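## Task

Rotate the purple-handled stopcock on the side arm of the clamped Schlenk flask to its closed position, where the handle lies crosswise to the side arm. The flask has to stay clamped exactly as it was, the stopper has to remain seated in the neck, and the stand must not be moved. Cracking or breaking any glass means failure.

## Robot and tools

ROBOT. Two arms, left_arm and right_arm, each on its own carriage of one floor track running along y at x = 0. left_rail (always the +y carriage) carries left_arm; right_rail carries right_arm. Each arm's base sits at x = 0, y = its carriage's position_m, z = 0.04 m, facing +x. left_arm's fingers are rigid. right_arm's fingers can fold: grip with the outer quarter of the pads, since parts held nearer the palm may slip, and pressing fingertips onto a surface folds them.

FRAMES. Reported positions use a table-fixed scene frame in metres: table top z = 0, +x is the way the arms face, +y is to their left, y = 0 is mid-track; the table starts at x = 0.17 m. The gripper's own axes: fingers point along +z, pads close along y. end_effector_position is the point between the pads when closed; fingertips reach roughly 9 to 33 mm past it depending on opening.

execute_actions. Argument actions: a list run in order; cameras optional (list of names, [] for none, omitted for all). Each action may contain rows, steps, until, and left_rail/right_rail commands. rows: 1 to 15 rows, each applied for one control step of 1/30 s. Every row is a single flat list of 18 numbers in [-1, 1] covering both arms, even if one stays still: left dx, dy, dz, rx, ry, rz, left gripper position, force_limit, speed, then the same nine for the right arm. The six pose numbers are offsets, not poses: they are measured from that arm's Hand target as it stood when the action began, along the Hand target's own axes, and each row is counted from that same start (not added to the previous row). Scale: 1.0 = 0.6 m for dx, dy, dz and 180 degrees for the rotation vector rx, ry, rz. Repeating an offset in a new action moves further. All zeros re-requests the current Hand target. Gripper numbers are absolute commands: position +1 = 140 mm open, about -0.8 = pads touching, -1 = close until blocked; force_limit -1..+1 sets squeeze (about 14 N to 58 N after a slow close); speed -1..+1 sets finger speed (about 30 to 250 mm/s; faster closes squeeze harder). To leave a gripper unchanged, resend its previous three numbers; 0 is itself a command. steps: 1 to 450, default 15, at least the row count; after the last row the arm keeps heading for that row's target, so give far targets extra steps. The controller limits each step to 150 mm and 16 degrees from the measured pose. until: ends the action early on rail conditions only, e.g. {"right_rail": {"position_status": ["!=", "moving"]}} or {"all": {"status": "ended"}}; numbers need a comparison such as ">=". Ramp offsets gradually (e.g. add 0.01 per row) for smooth motion.

RAILS. In an action, {"left_rail": {"position_m": p}} sends an absolute carriage place; left_rail -0.8 to 1.5 m, right_rail -1.5 to 0.8 m; also speed_m_s (0.01 to 1) and acceleration_factor (0.1 to 1); {"stop": true} brakes. Follow a send with an action using until on position_status. Keep carriages at least 0.78 m apart. Let a carriage arrive before positioning its gripper. Statuses: moving, done, contact_stop, time_out, stopped, stopped_with_arm, stopped_for_other_arm, stopped_for_other_carriage; position_answer taken or not_taken. An invalid value rejects the whole call.

move. target: one 18-number row, or a list of up to 15 rows, same layout and scale as above, every row an offset from the Hand targets at the move's start. speed: path top speed in m/s, 0.002 to 0.5, default 0.25 (turning up to twice that in rad/s); one value or one per target. blend: corner rounding in m for lists. stop_force: 3 to 40 N, ends an arm's path when its wrist sensor feels that much push against travel; unreliable when the gripper rotates. zero: re-zero before moving (default true, only with stop_force). blocking=false returns after about 0.5 s; then only wait or stop are accepted until a result shows the move ended. The result adds a move: line (done, off_target, moving, held, fault) and limits such as paced or held.

OTHER TOOLS. wait: seconds 0 to 10, holds last commands. stop: brakes a running move. zoom_image: camera (cam_high, cam_bench_left, cam_bench_mid, cam_bench_right, cam_left_wrist, cam_right_wrist) and region [x0, y0, x1, y1] in pixels, at most 504 by 504; images are 896x504. zero_wrist_force: arm. finished_scene: scene = the current scene number; call it only once the tap sits in the required position without the robot touching it.

RESULTS. Per arm: end_effector_position (m), end_effector_quat_wxyz, velocities, Hand target (base for the next offsets), Joint positions (rail m, then six joints in rad), joint torques, Wrist force/torque in the gripper's axes plus the peak since last shown. Gripper object_status: 0 moving, 1 blocked while opening, 2 blocked while closing (holding), 3 reached target or pads met; position_measured in counts (3 open, 230 pads meet).

CAUTIONS. Outside force near 150 N on an arm, or contact torque at a joint limit (wrist joints 26.3 N m), stops that arm for 10 s; wrists push only about 14 N m. Turn the tap gently with modest rotation steps to avoid twisting the gripper or levering the flask out of its clamp, unseating the stopper, shifting the stand, or cracking glass. Keep the arms from colliding. Nothing may fall off the table. Long pushing or stretched poses heat motors until they lock.

Each tool is called after "Emit:" in YAML: its name, and indented under it one key for each argument.

## Session

Emit:
execute_actions:
  actions: []

Scene clock: 0.00 s.
left_arm: end_effector_position=(+0.3456, +0.8387, +0.5800) position_measured=3 object_status=3 end_effector_quat_wxyz=(+0.000, +1.000, +0.000, +0.000) | right_arm: end_effector_position=(+0.3456, -1.1254, +0.5800) position_measured=3 object_status=3 end_effector_quat_wxyz=(+0.000, +1.000, +0.000, +0.000)
Joint positions: left_arm=[0.811 -0.316 -1.725 0.971 -0.816 -1.571 2.826] | right_arm=[-1.153 -0.316 -1.725 0.971 -0.816 -1.571 2.826]
Joint velocities: within noise
Joint torques (N m): no reading
Wrist force (N): no reading
Wrist torque (N m): no reading
Wrist force, peak (N): no reading
Hand target: left_arm +0.3456, +0.8387, +0.5800; +0.000, +1.000, +0.000, +0.000 | right_arm +0.3456, -1.1254, +0.5800; +0.000, +1.000, +0.000, +0.000
Tool commands: left_gripper/position=+1.0 left_gripper/force_limit=+1.0 left_gripper/speed=+1.0 right_gripper/position=+1.0 right_gripper/force_limit=+1.0 right_gripper/speed=+1.0
left_rail: position_m=0.811 position_status=done
right_rail: position_m=-1.153 position_status=done

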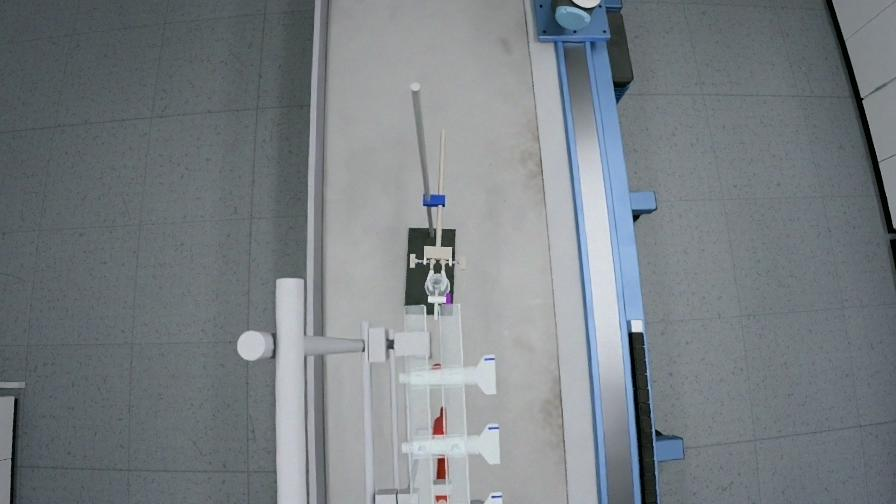

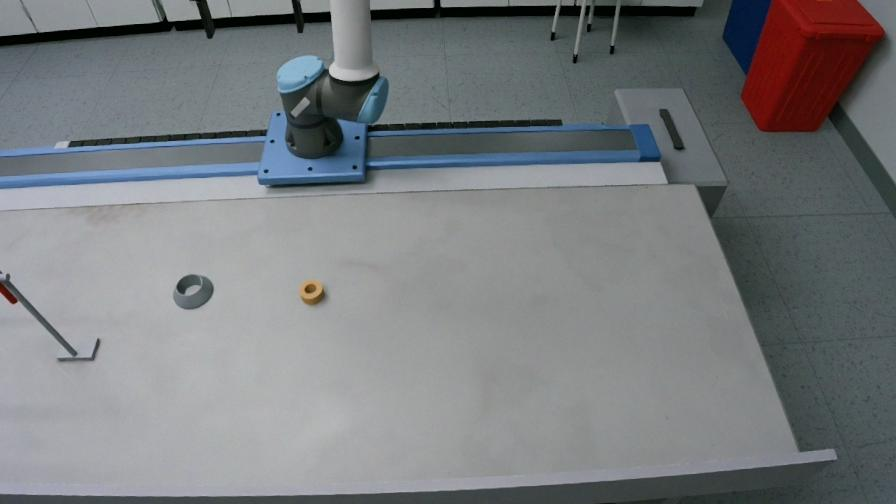

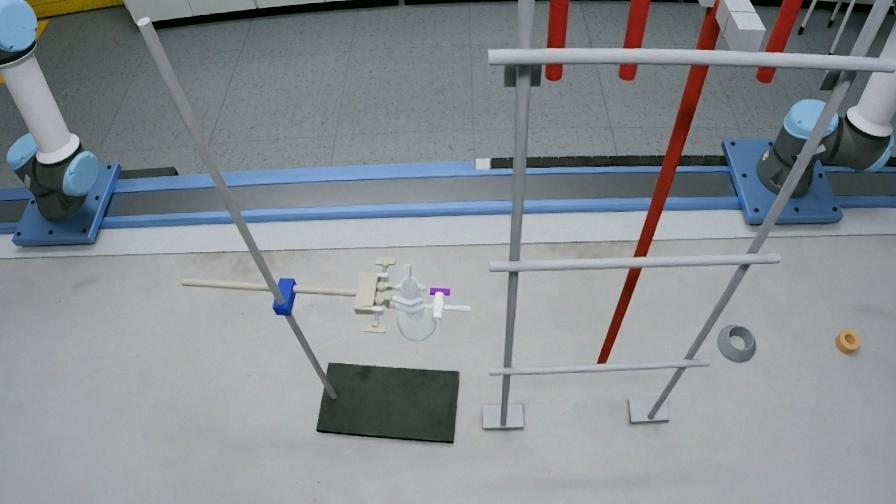

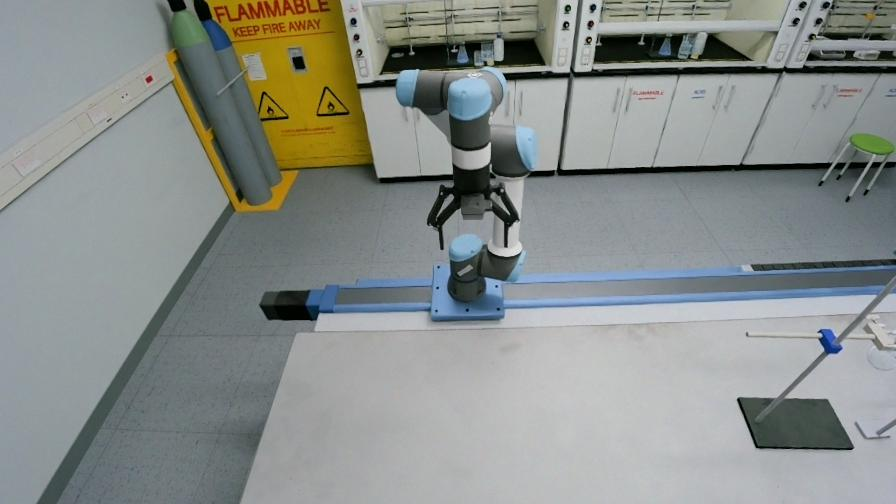

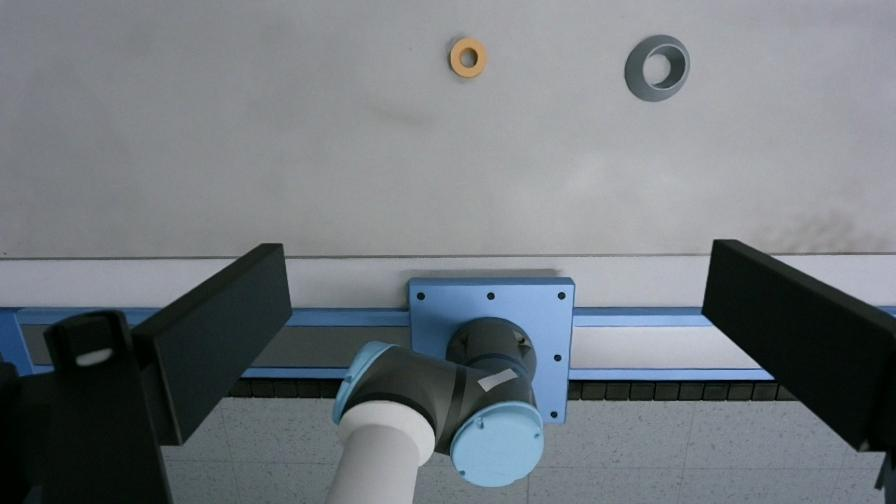

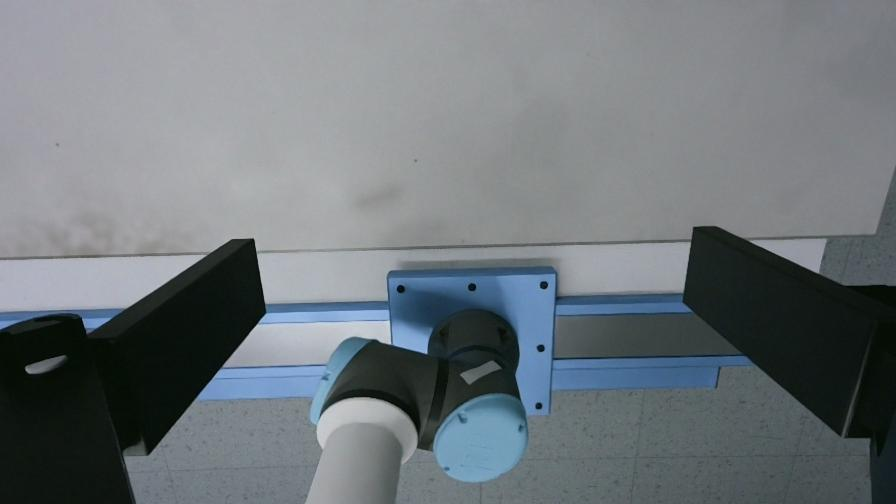

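Emit:
zoom_image:
  camera: "cam_bench_mid"
  region: [340, 230, 500, 360]

Emit:
zoom_image:
  camera: "cam_high"
  region: [380, 220, 500, 330]

Emit:
zoom_image:
  camera: "cam_bench_right"
  region: [720, 260, 896, 460]

Scaled by 3.150.

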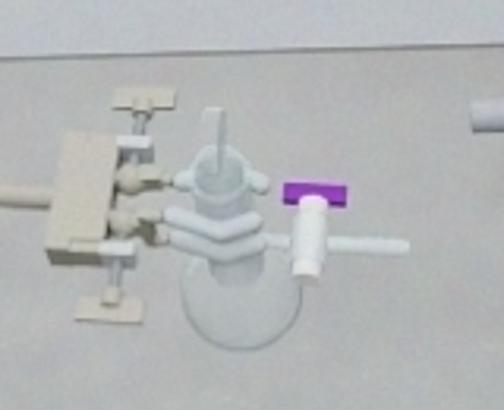

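Scaled by 4.200.

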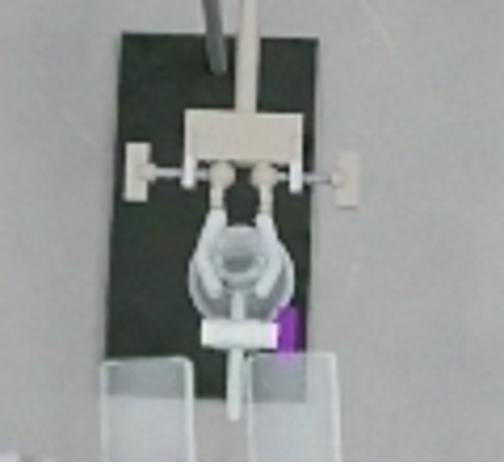

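Scaled by 2.520.

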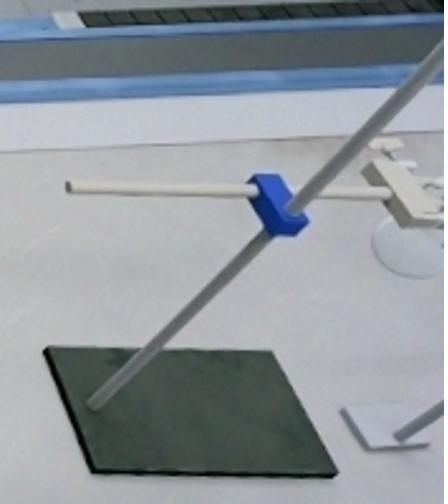

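Emit:
zoom_image:
  camera: "cam_bench_mid"
  region: [400, 255, 480, 300]

Emit:
zoom_image:
  camera: "cam_high"
  region: [410, 240, 480, 330]

Emit:
zoom_image:
  camera: "cam_bench_left"
  region: [0, 200, 240, 400]

Scaled by 6.300.

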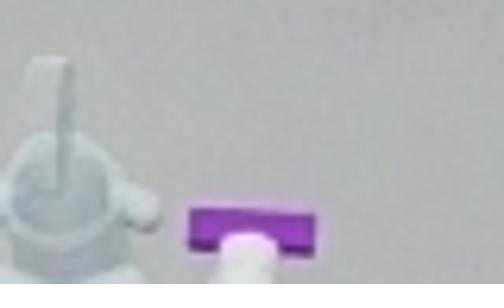

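Scaled by 5.600.

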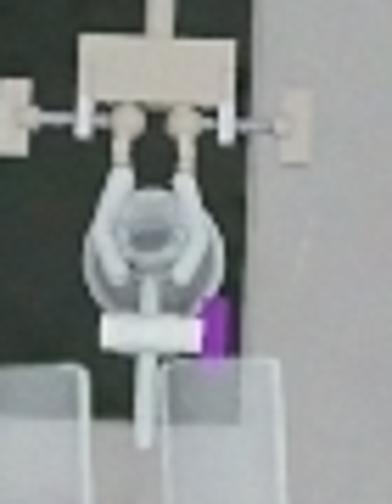

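Scaled by 2.100.

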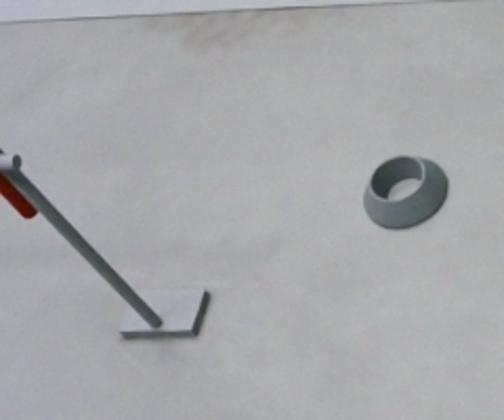

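Emit:
execute_actions:
  actions:
    - {"right_rail": {"position_m": -0.45, "speed_m_s": 0.5, "acceleration_factor": 0.5}, "rows": [[0,0,0,0,0,0,1,1,1,0,0,0,0,0,0,-0.3,-1,0]], "steps": 150, "until": {"right_rail": {"position_status": ["!=", "moving"]}}}

Scene clock: 22.83 s.
left_arm: end_effector_position=(+0.3456, +0.8387, +0.5800) position_measured=3 object_status=3 end_effector_quat_wxyz=(+0.000, +1.000, +0.000, +0.000) | right_arm: end_effector_position=(+0.3456, -0.4228, +0.5800) position_measured=167 object_status=3 end_effector_quat_wxyz=(+0.000, +1.000, +0.000, +0.000) end_effector_velocity=(+0.000, +0.000, +0.000) end_effector_angular_velocity=(-0.002, +0.000, +0.000)
Joint positions: left_arm=[0.811 -0.316 -1.725 0.971 -0.816 -1.571 2.826] | right_arm=[-0.45 -0.316 -1.725 0.971 -0.816 -1.571 2.826]
Joint velocities: left_arm=[within noise] | right_arm=[0.001 0 0 -0.001 0.001 -0.002 0]
Joint torques (N m): left_arm=[-0.37 -13.09 -18.31 -3.97 0.03 0.12] | right_arm=[0.68 -12.29 -17.63 -3.62 0.2 0.27]
Wrist force (N): left_arm=[0.1 0.2 0.5] | right_arm=[0.4 0.3 -0.6]
Wrist torque (N m): left_arm=[0.05 -0.02 0.00] | right_arm=[0.07 -0.07 -0.01]
Wrist force, peak (N): left_arm=[-0.3 0.4 0.5] | right_arm=[-0.1 1.9 -0.1]
Hand target: left_arm +0.3456, +0.8387, +0.5800; +0.000, +1.000, +0.000, +0.000 | right_arm +0.3456, -0.4228, +0.5800; +0.000, +1.000, +0.000, +0.000
Off the commanded pose: left_arm 0.000 m, 0 deg | right_arm 0.000 m, 0 deg.
left_rail: position_m=0.811 position_status=done
right_rail: position_m=-0.450 speed_m_s=0.50 position_status=done
camera_calibration:
cam_left_wrist: T_world_to_cam=[[-0.0265538, -0.998538, -0.0470784, 0.890111], [-0.954745, 0.0113767, 0.297206, 0.163564], [-0.296236, 0.0528399, -0.953652, 0.754037], [0, 0, 0, 1]] pos_world=[0.403171, 0.847106, 0.712382]
cam_right_wrist: T_world_to_cam=[[-0.031272, -0.999466, 0.00942956, -0.405328], [-0.949091, 0.0326517, 0.313305, 0.172318], [-0.313446, 0.000848144, -0.949606, 0.804206], [0, 0, 0, 1]] pos_world=[0.402945, -0.41142, 0.713512]

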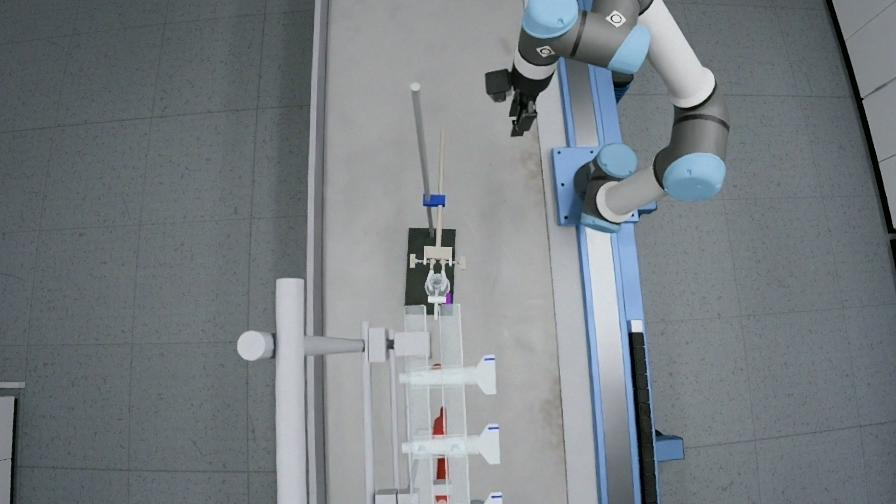

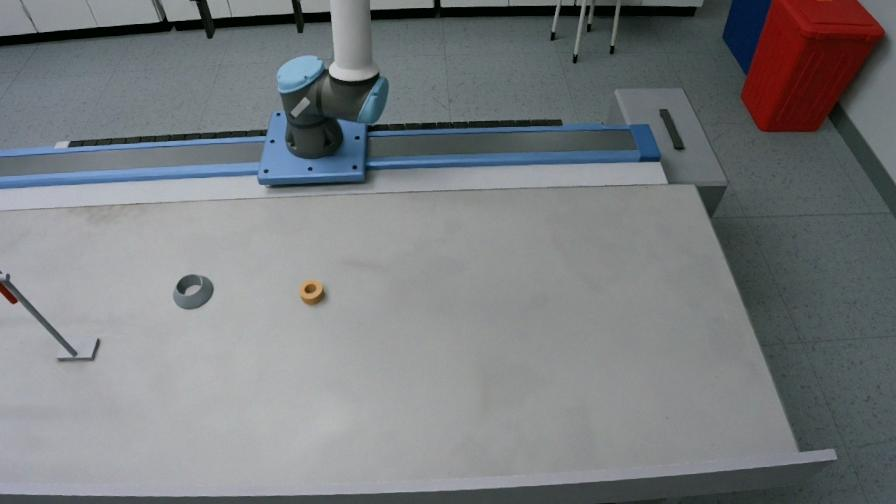

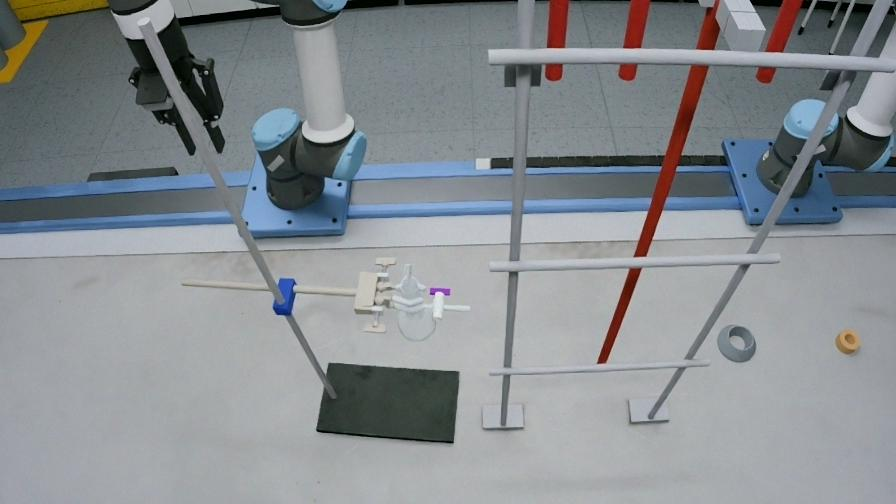

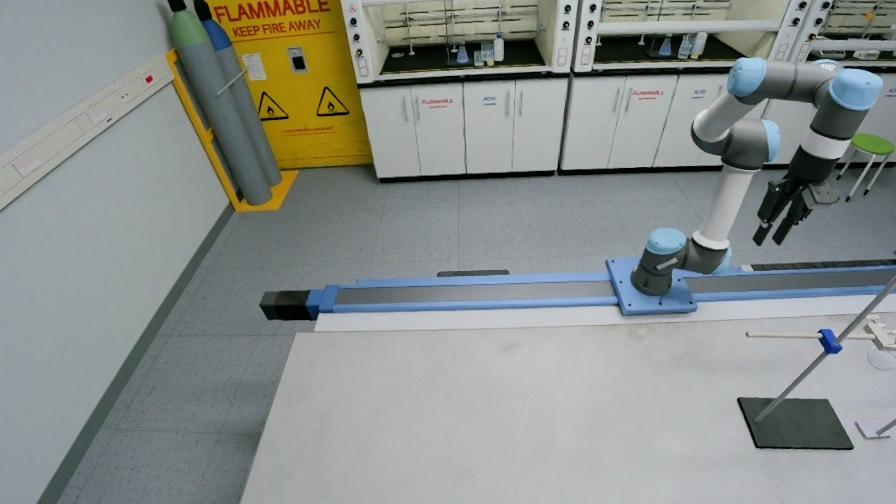

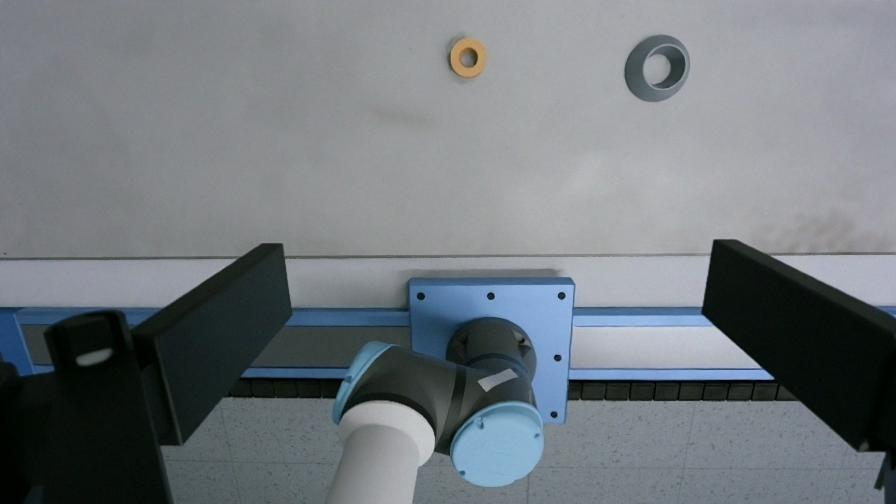

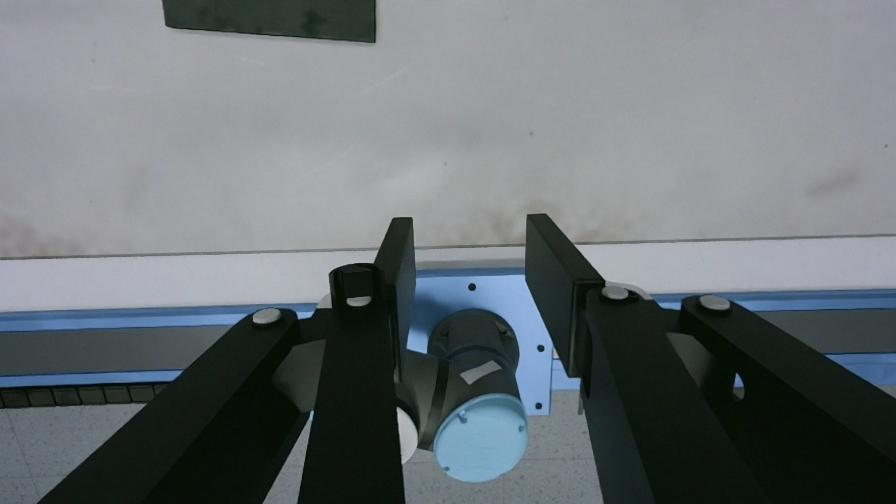

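Emit:
move:
  target:
    - [0,0,0,0,0,0,1,1,1,0.0907,-0.5547,-0.033,0,0,0,-0.3,-1,0]
    - [0,0,0,0,0,0,1,1,1,0.024,-0.5547,0.2667,0,0.5,0,-0.3,-1,0]
  speed: 0.25
  blend: 0.05
  cameras: ["cam_right_wrist", "cam_high", "cam_bench_mid"]

Scene clock: 33.93 s.
left_arm: end_effector_position=(+0.3456, +0.8387, +0.5800) position_measured=3 object_status=3 end_effector_quat_wxyz=(+0.000, +1.000, +0.000, +0.000) | right_arm: end_effector_position=(+0.3600, -0.0899, +0.4200) position_measured=167 object_status=3 end_effector_quat_wxyz=(+0.000, +0.707, +0.000, +0.707)
Joint positions: left_arm=[0.811 -0.316 -1.725 0.971 -0.816 -1.571 2.826] | right_arm=[-0.45 1.06 -1.372 2.238 -4.007 -2.631 3.142]
Joint velocities: within noise
Joint torques (N m): left_arm=[0.15 -13.55 -13.86 -4.59 0.07 0.21] | right_arm=[-8.86 -17.56 -23.53 -2.45 1.55 -1.96]
Wrist force (N): left_arm=[0.1 0.1 0.3] | right_arm=[2.0 -0.5 0.9]
Wrist torque (N m): left_arm=[0.02 -0.01 0.00] | right_arm=[0.15 -0.53 -0.07]
Wrist force, peak (N): left_arm=[-0.1 0.1 0.7] | right_arm=[2.4 -1.0 1.0]
Hand target: left_arm +0.3456, +0.8387, +0.5800; +0.000, +1.000, +0.000, +0.000 | right_arm +0.3600, -0.0899, +0.4200; +0.000, +0.707, +0.000, +0.707
Off the commanded pose: left_arm 0.000 m, 0 deg | right_arm 0.000 m, 0 deg.
left_rail: position_m=0.811 position_status=done
right_rail: position_m=-0.450 speed_m_s=0.50 position_status=done
move: done
camera_calibration:
cam_right_wrist: T_world_to_cam=[[-0.00944521, -0.999466, -0.0312883, -0.0614406], [-0.313451, 0.0326719, -0.949042, 0.526596], [0.949557, 0.000843428, -0.313592, -0.0653175], [0, 0, 0, 1]] pos_world=[0.226504, -0.0785575, 0.477356]
Images, in order (width x height): cam_high 896x504, cam_bench_mid 896x504, cam_right_wrist 896x504.

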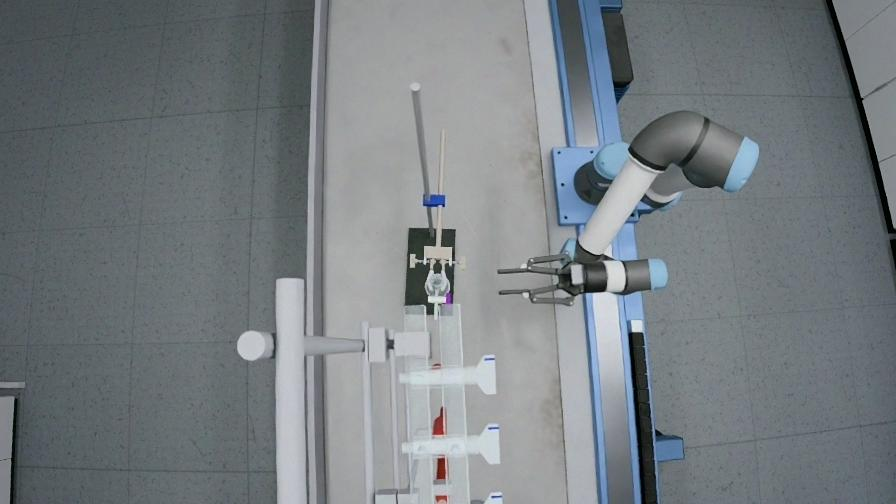

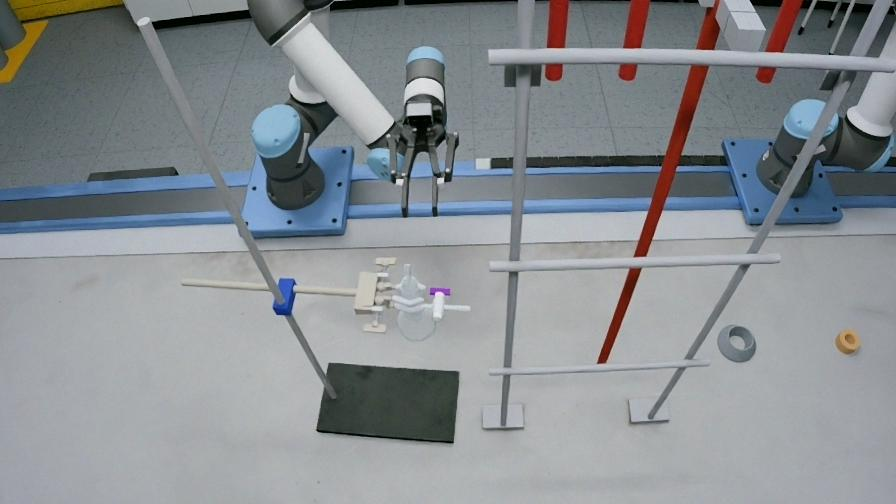

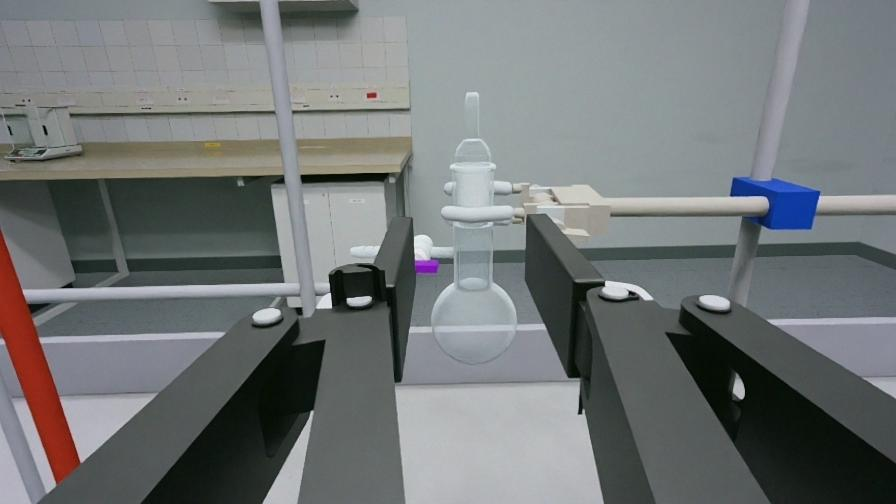

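Emit:
zoom_image:
  camera: "cam_right_wrist"
  region: [340, 190, 540, 310]

Emit:
zoom_image:
  camera: "cam_bench_mid"
  region: [340, 130, 500, 330]

Emit:
zoom_image:
  camera: "cam_high"
  region: [400, 220, 560, 340]

Scaled by 2.520.

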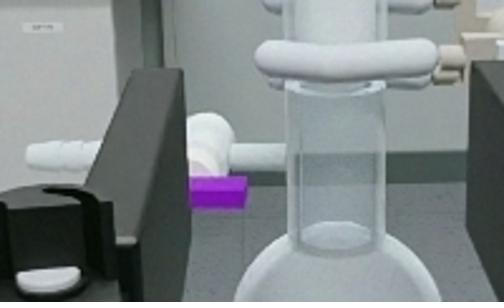

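Scaled by 2.520.

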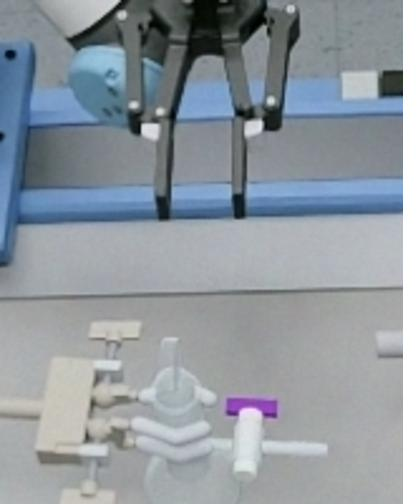

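Scaled by 3.150.

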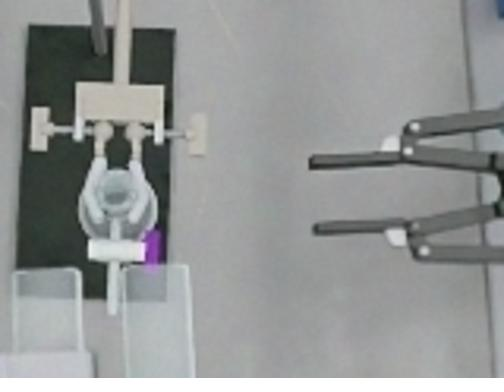

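Emit:
move:
  target: [0,0,0,0,0,0,1,1,1,-0.0583,-0.0548,0.0667,0,0,0,-0.3,-1,0]
  speed: 0.15
  cameras: ["cam_right_wrist"]

Emit:
zoom_image:
  camera: "cam_right_wrist"
  region: [360, 160, 540, 320]

Scene clock: 40.60 s.
left_arm: end_effector_position=(+0.3456, +0.8387, +0.5800) position_measured=3 object_status=3 end_effector_quat_wxyz=(+0.000, +1.000, +0.000, +0.000) | right_arm: end_effector_position=(+0.4000, -0.0571, +0.3850) position_measured=167 object_status=3 end_effector_quat_wxyz=(+0.000, +0.707, +0.000, +0.707)
Joint positions: left_arm=[0.811 -0.316 -1.725 0.971 -0.816 -1.571 2.826] | right_arm=[-0.45 1.011 -1.216 2.152 -4.077 -2.582 3.142]
Joint velocities: within noise
Joint torques (N m): left_arm=[-0.21 -13.79 -12.25 -4.56 0.11 0.15] | right_arm=[-9.8 -23.21 -23.47 -2.64 1.72 -2.08]
Wrist force (N): left_arm=[-0.2 0.1 0.3] | right_arm=[1.5 -0.7 1.1]
Wrist torque (N m): left_arm=[0.02 0.05 0.01] | right_arm=[0.08 -0.41 -0.07]
Wrist force, peak (N): left_arm=[0.0 0.2 0.7] | right_arm=[2.2 -0.4 1.0]
Hand target: left_arm +0.3456, +0.8387, +0.5800; +0.000, +1.000, +0.000, +0.000 | right_arm +0.4000, -0.0571, +0.3850; +0.000, +0.707, +0.000, +0.707
Off the commanded pose: left_arm 0.000 m, 0 deg | right_arm 0.000 m, 0 deg.
left_rail: position_m=0.811 position_status=done
right_rail: position_m=-0.450 speed_m_s=0.50 position_status=done
move: done
camera_calibration:
cam_right_wrist: T_world_to_cam=[[-0.00941377, -0.999466, -0.031282, -0.0293515], [-0.313329, 0.0326562, -0.949083, 0.504854], [0.949598, 0.000867108, -0.313469, -0.114317], [0, 0, 0, 1]] pos_world=[0.266464, -0.0457233, 0.442395]
Images, in order (width x height): cam_right_wrist 896x504.

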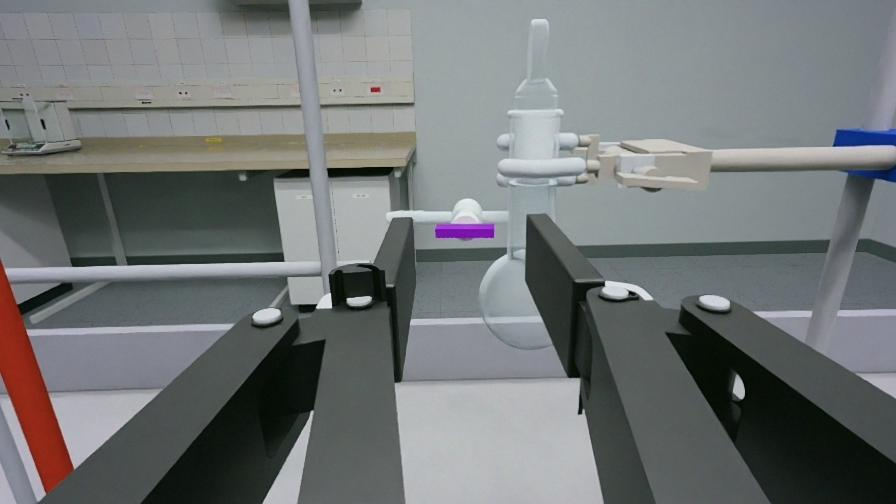

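Scaled by 2.800.

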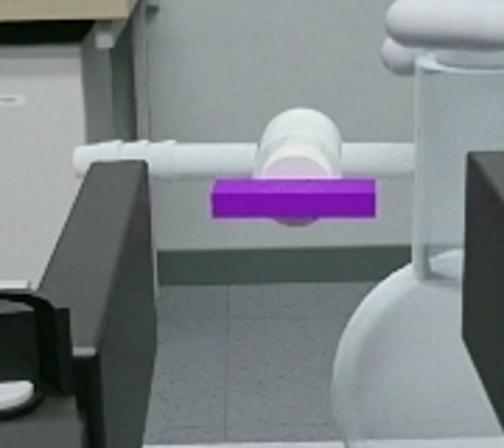

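Emit:
zoom_image:
  camera: "cam_right_wrist"
  region: [425, 190, 505, 245]

Scaled by 6.300.

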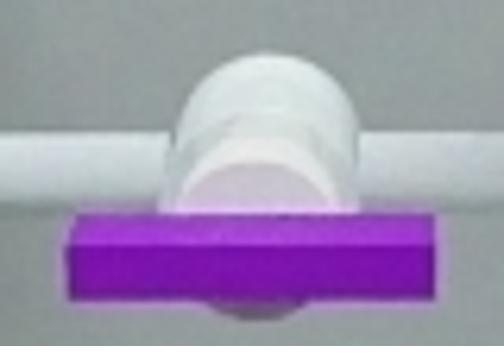

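Emit:
move:
  target: [0,0,0,0,0,0,1,1,1,-0.0217,-0.0105,0.0545,-0.01746,-0.01746,-0.49978,-0.5,-1,0]
  speed: 0.25
  cameras: ["cam_right_wrist", "cam_high", "cam_bench_mid"]

Emit:
zoom_image:
  camera: "cam_right_wrist"
  region: [330, 100, 560, 300]

Emit:
zoom_image:
  camera: "cam_high"
  region: [410, 260, 510, 330]

Emit:
zoom_image:
  camera: "cam_bench_mid"
  region: [380, 220, 480, 330]

Scene clock: 49.83 s.
left_arm: end_effector_position=(+0.3456, +0.8387, +0.5800) position_measured=3 object_status=3 end_effector_quat_wxyz=(+0.000, +1.000, +0.000, +0.000) | right_arm: end_effector_position=(+0.4327, -0.0508, +0.3720) position_measured=192 object_status=3 end_effector_quat_wxyz=(+0.517, +0.517, +0.482, +0.482)
Joint positions: left_arm=[0.811 -0.316 -1.725 0.971 -0.816 -1.571 2.826] | right_arm=[-0.45 0.979 -1.127 2.055 -4.07 -2.62 1.571]
Joint velocities: within noise
Joint torques (N m): left_arm=[0.67 -13.67 -11.95 -4.55 0.24 0.18] | right_arm=[-9.21 -26.28 -22.32 -2.31 -0.01 -2.05]
Wrist force (N): left_arm=[0.0 0.1 0.3] | right_arm=[0.5 0.2 1.1]
Wrist torque (N m): left_arm=[0.02 0.01 0.00] | right_arm=[0.20 -0.07 0.08]
Wrist force, peak (N): left_arm=[0.1 0.4 0.6] | right_arm=[2.3 -0.7 0.8]
Hand target: left_arm +0.3456, +0.8387, +0.5800; +0.000, +1.000, +0.000, +0.000 | right_arm +0.4327, -0.0508, +0.3720; +0.517, +0.517, +0.482, +0.482
Off the commanded pose: left_arm 0.000 m, 0 deg | right_arm 0.000 m, 0 deg.
left_rail: position_m=0.811 position_status=done
right_rail: position_m=-0.450 speed_m_s=0.50 position_status=done
move: done
camera_calibration:
cam_right_wrist: T_world_to_cam=[[-0.0115153, -0.0307082, 0.999462, -0.356462], [-0.378821, -0.924889, -0.0327816, 0.141388], [0.925398, -0.378994, -0.000982499, -0.274572], [0, 0, 0, 1]] pos_world=[0.303544, 0.0157608, 0.360635]
Images, in order (width x height): cam_high 896x504, cam_bench_mid 896x504, cam_right_wrist 896x504.

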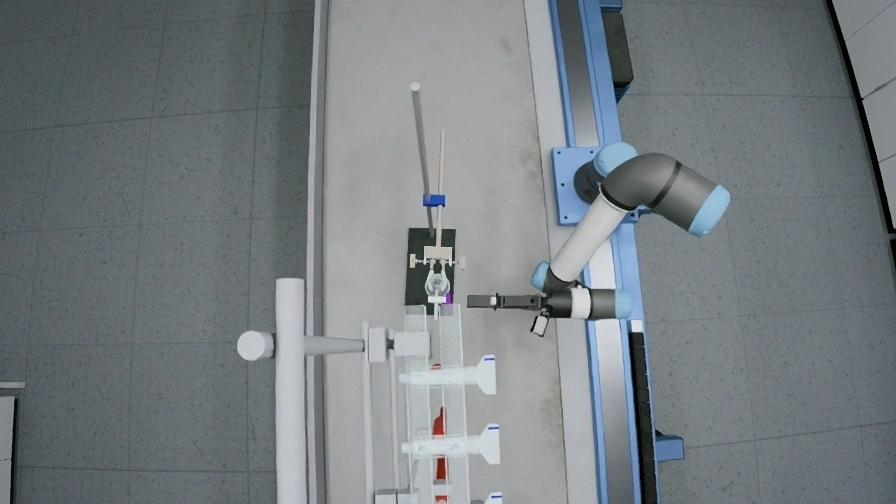

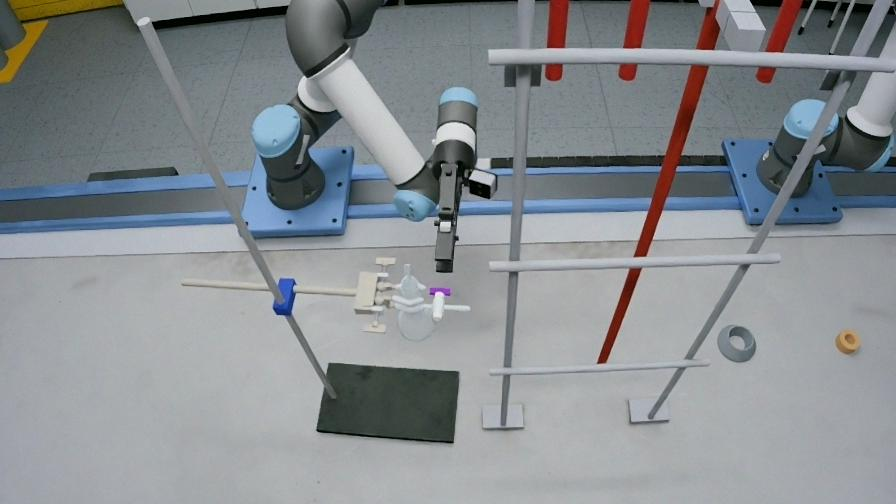

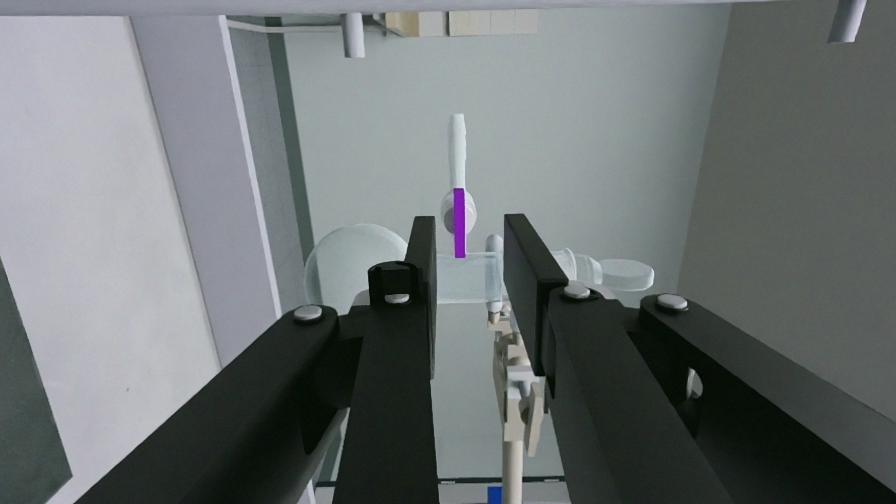

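Scaled by 2.191.

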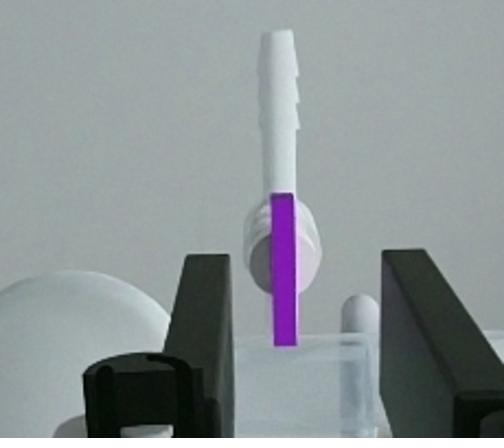

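Scaled by 5.040.

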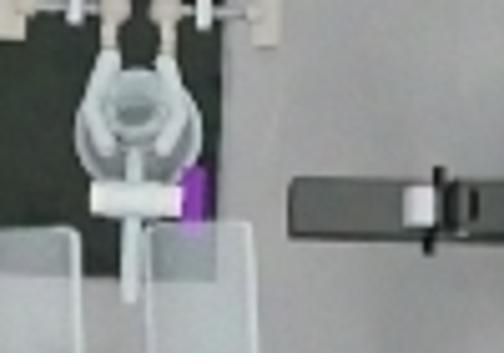

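Scaled by 4.582.

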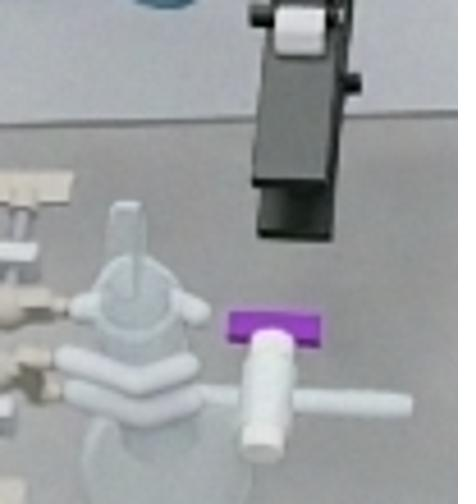

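Emit:
zoom_image:
  camera: "cam_right_wrist"
  region: [420, 170, 520, 270]

Scaled by 5.040.

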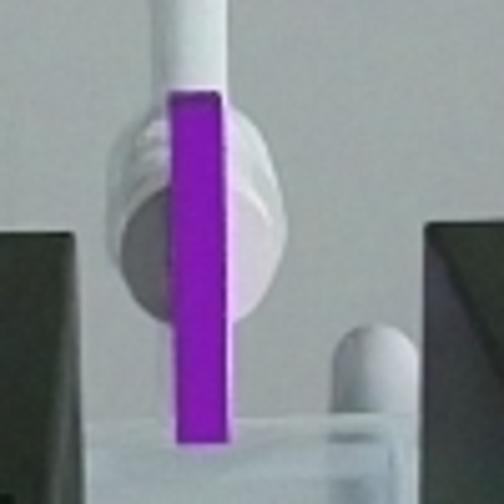

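Emit:
move:
  target: [0,0,0,0,0,0,1,1,1,-0.0023,-0.0037,0.055,0,0,0,-0.5,-1,0]
  speed: 0.08
  cameras: ["cam_right_wrist", "cam_high", "cam_bench_mid"]

Emit:
zoom_image:
  camera: "cam_right_wrist"
  region: [400, 130, 540, 270]

Emit:
zoom_image:
  camera: "cam_high"
  region: [425, 280, 475, 320]

Emit:
zoom_image:
  camera: "cam_bench_mid"
  region: [400, 260, 480, 320]

Scene clock: 59.43 s.
left_arm: end_effector_position=(+0.3456, +0.8387, +0.5800) position_measured=3 object_status=3 end_effector_quat_wxyz=(+0.000, +1.000, +0.000, +0.000) | right_arm: end_effector_position=(+0.4654, -0.0544, +0.3698) position_measured=192 object_status=3 end_effector_quat_wxyz=(+0.517, +0.517, +0.482, +0.482)
Joint positions: left_arm=[0.811 -0.316 -1.725 0.971 -0.816 -1.571 2.826] | right_arm=[-0.45 0.911 -1.111 2.036 -4.067 -2.552 1.571]
Joint velocities: within noise
Joint torques (N m): left_arm=[0.47 -14.35 -12.16 -4.52 0.22 0.14] | right_arm=[-8.33 -27.82 -22.48 -0.14 1.66 -2.07]
Wrist force (N): left_arm=[0.1 0.1 0.2] | right_arm=[0.4 0.6 1.0]
Wrist torque (N m): left_arm=[0.02 -0.02 0.00] | right_arm=[0.27 -0.03 0.09]
Wrist force, peak (N): left_arm=[0.0 0.4 0.5] | right_arm=[0.2 0.6 1.7]
Hand target: left_arm +0.3456, +0.8387, +0.5800; +0.000, +1.000, +0.000, +0.000 | right_arm +0.4655, -0.0544, +0.3698; +0.517, +0.517, +0.482, +0.482
Off the commanded pose: left_arm 0.000 m, 0 deg | right_arm 0.000 m, 0 deg.
left_rail: position_m=0.811 position_status=done
right_rail: position_m=-0.450 speed_m_s=0.50 position_status=done
move: done
camera_calibration:
cam_right_wrist: T_world_to_cam=[[-0.0115856, -0.0305294, 0.999467, -0.353942], [-0.378776, -0.924913, -0.0326428, 0.150254], [0.925416, -0.378952, -0.000848097, -0.306287], [0, 0, 0, 1]] pos_world=[0.336255, 0.0120981, 0.358398]
Images, in order (width x height): cam_high 896x504, cam_bench_mid 896x504, cam_right_wrist 896x504.

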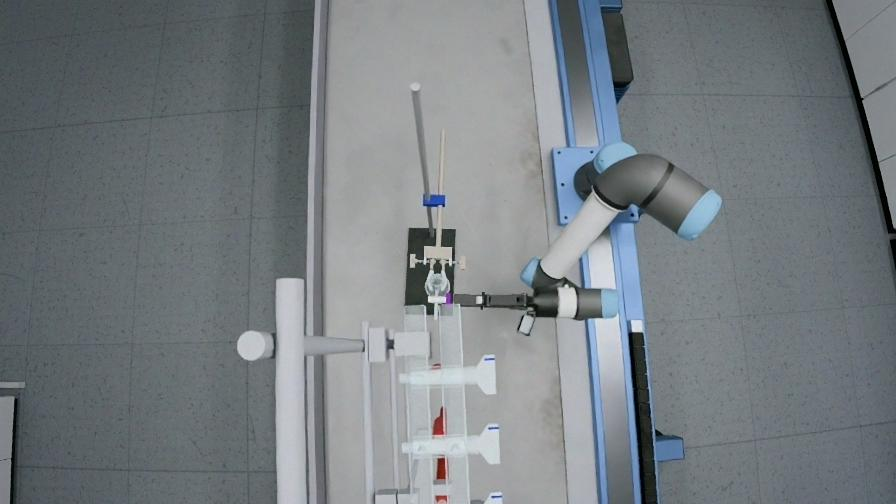

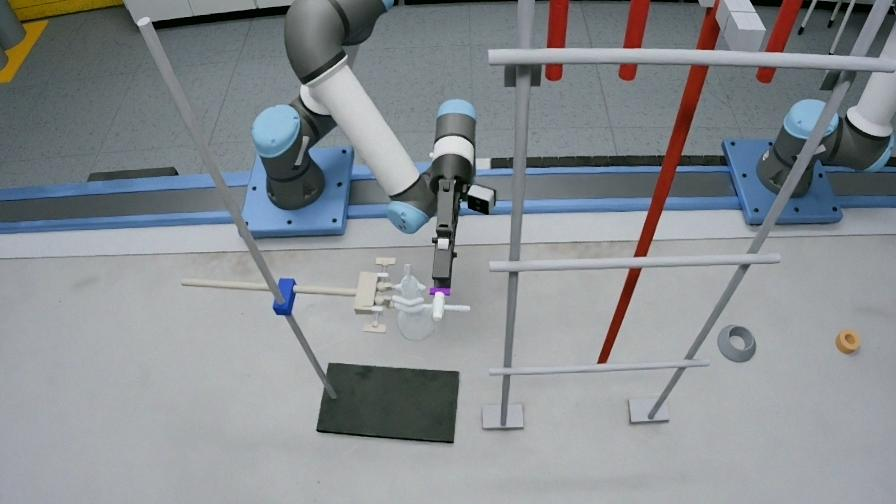

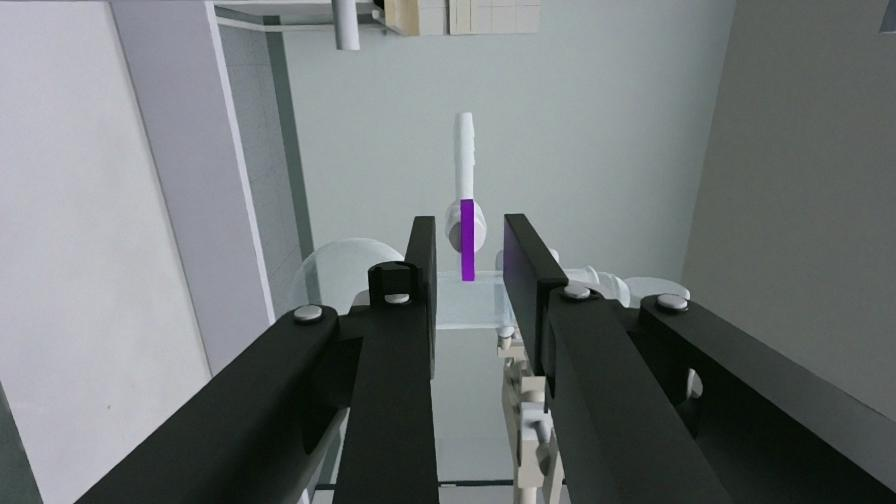

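Scaled by 3.600.

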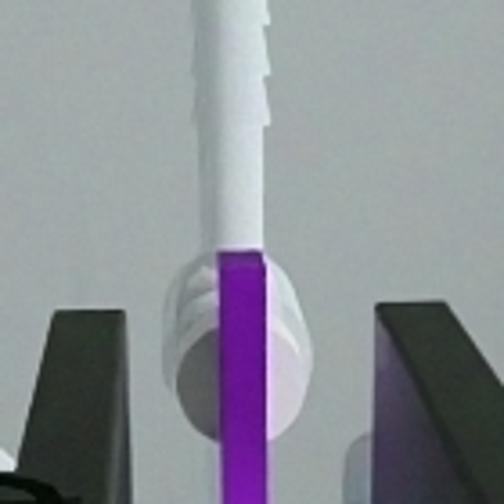

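Scaled by 10.080.

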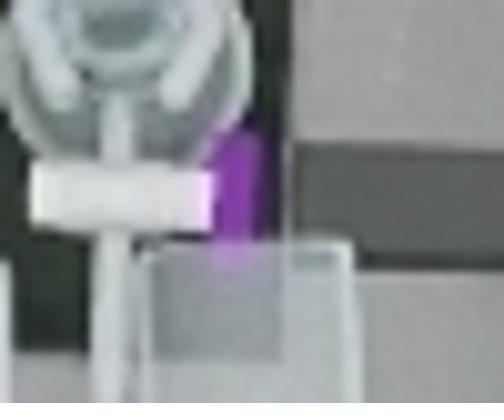

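Scaled by 6.300.

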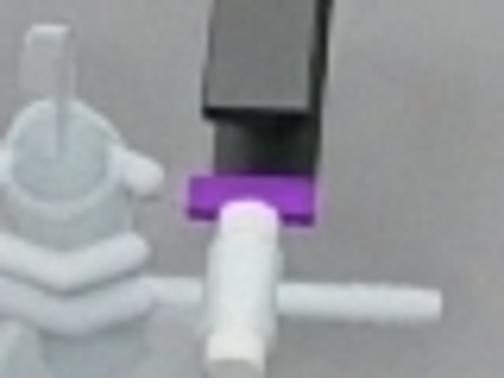

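Emit:
zoom_image:
  camera: "cam_right_wrist"
  region: [420, 190, 520, 290]

Emit:
zoom_image:
  camera: "cam_high"
  region: [440, 288, 465, 308]

Scaled by 5.040.

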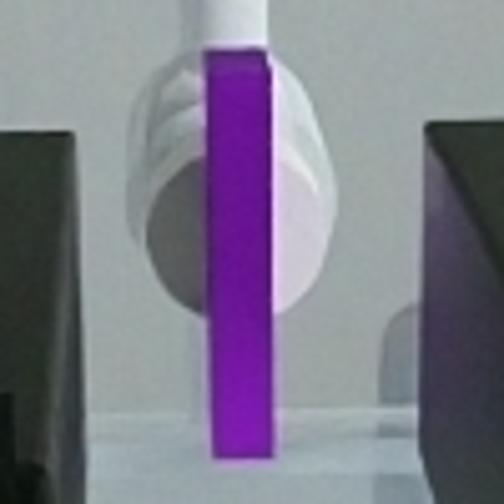

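Scaled by 20.160.

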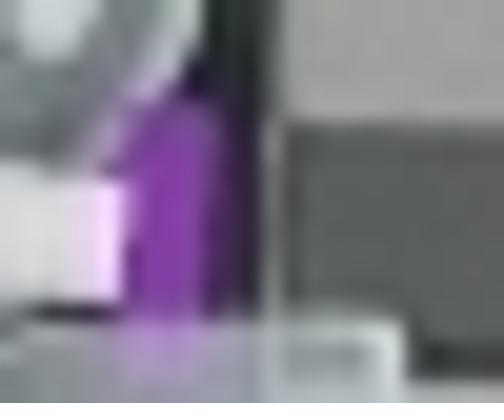

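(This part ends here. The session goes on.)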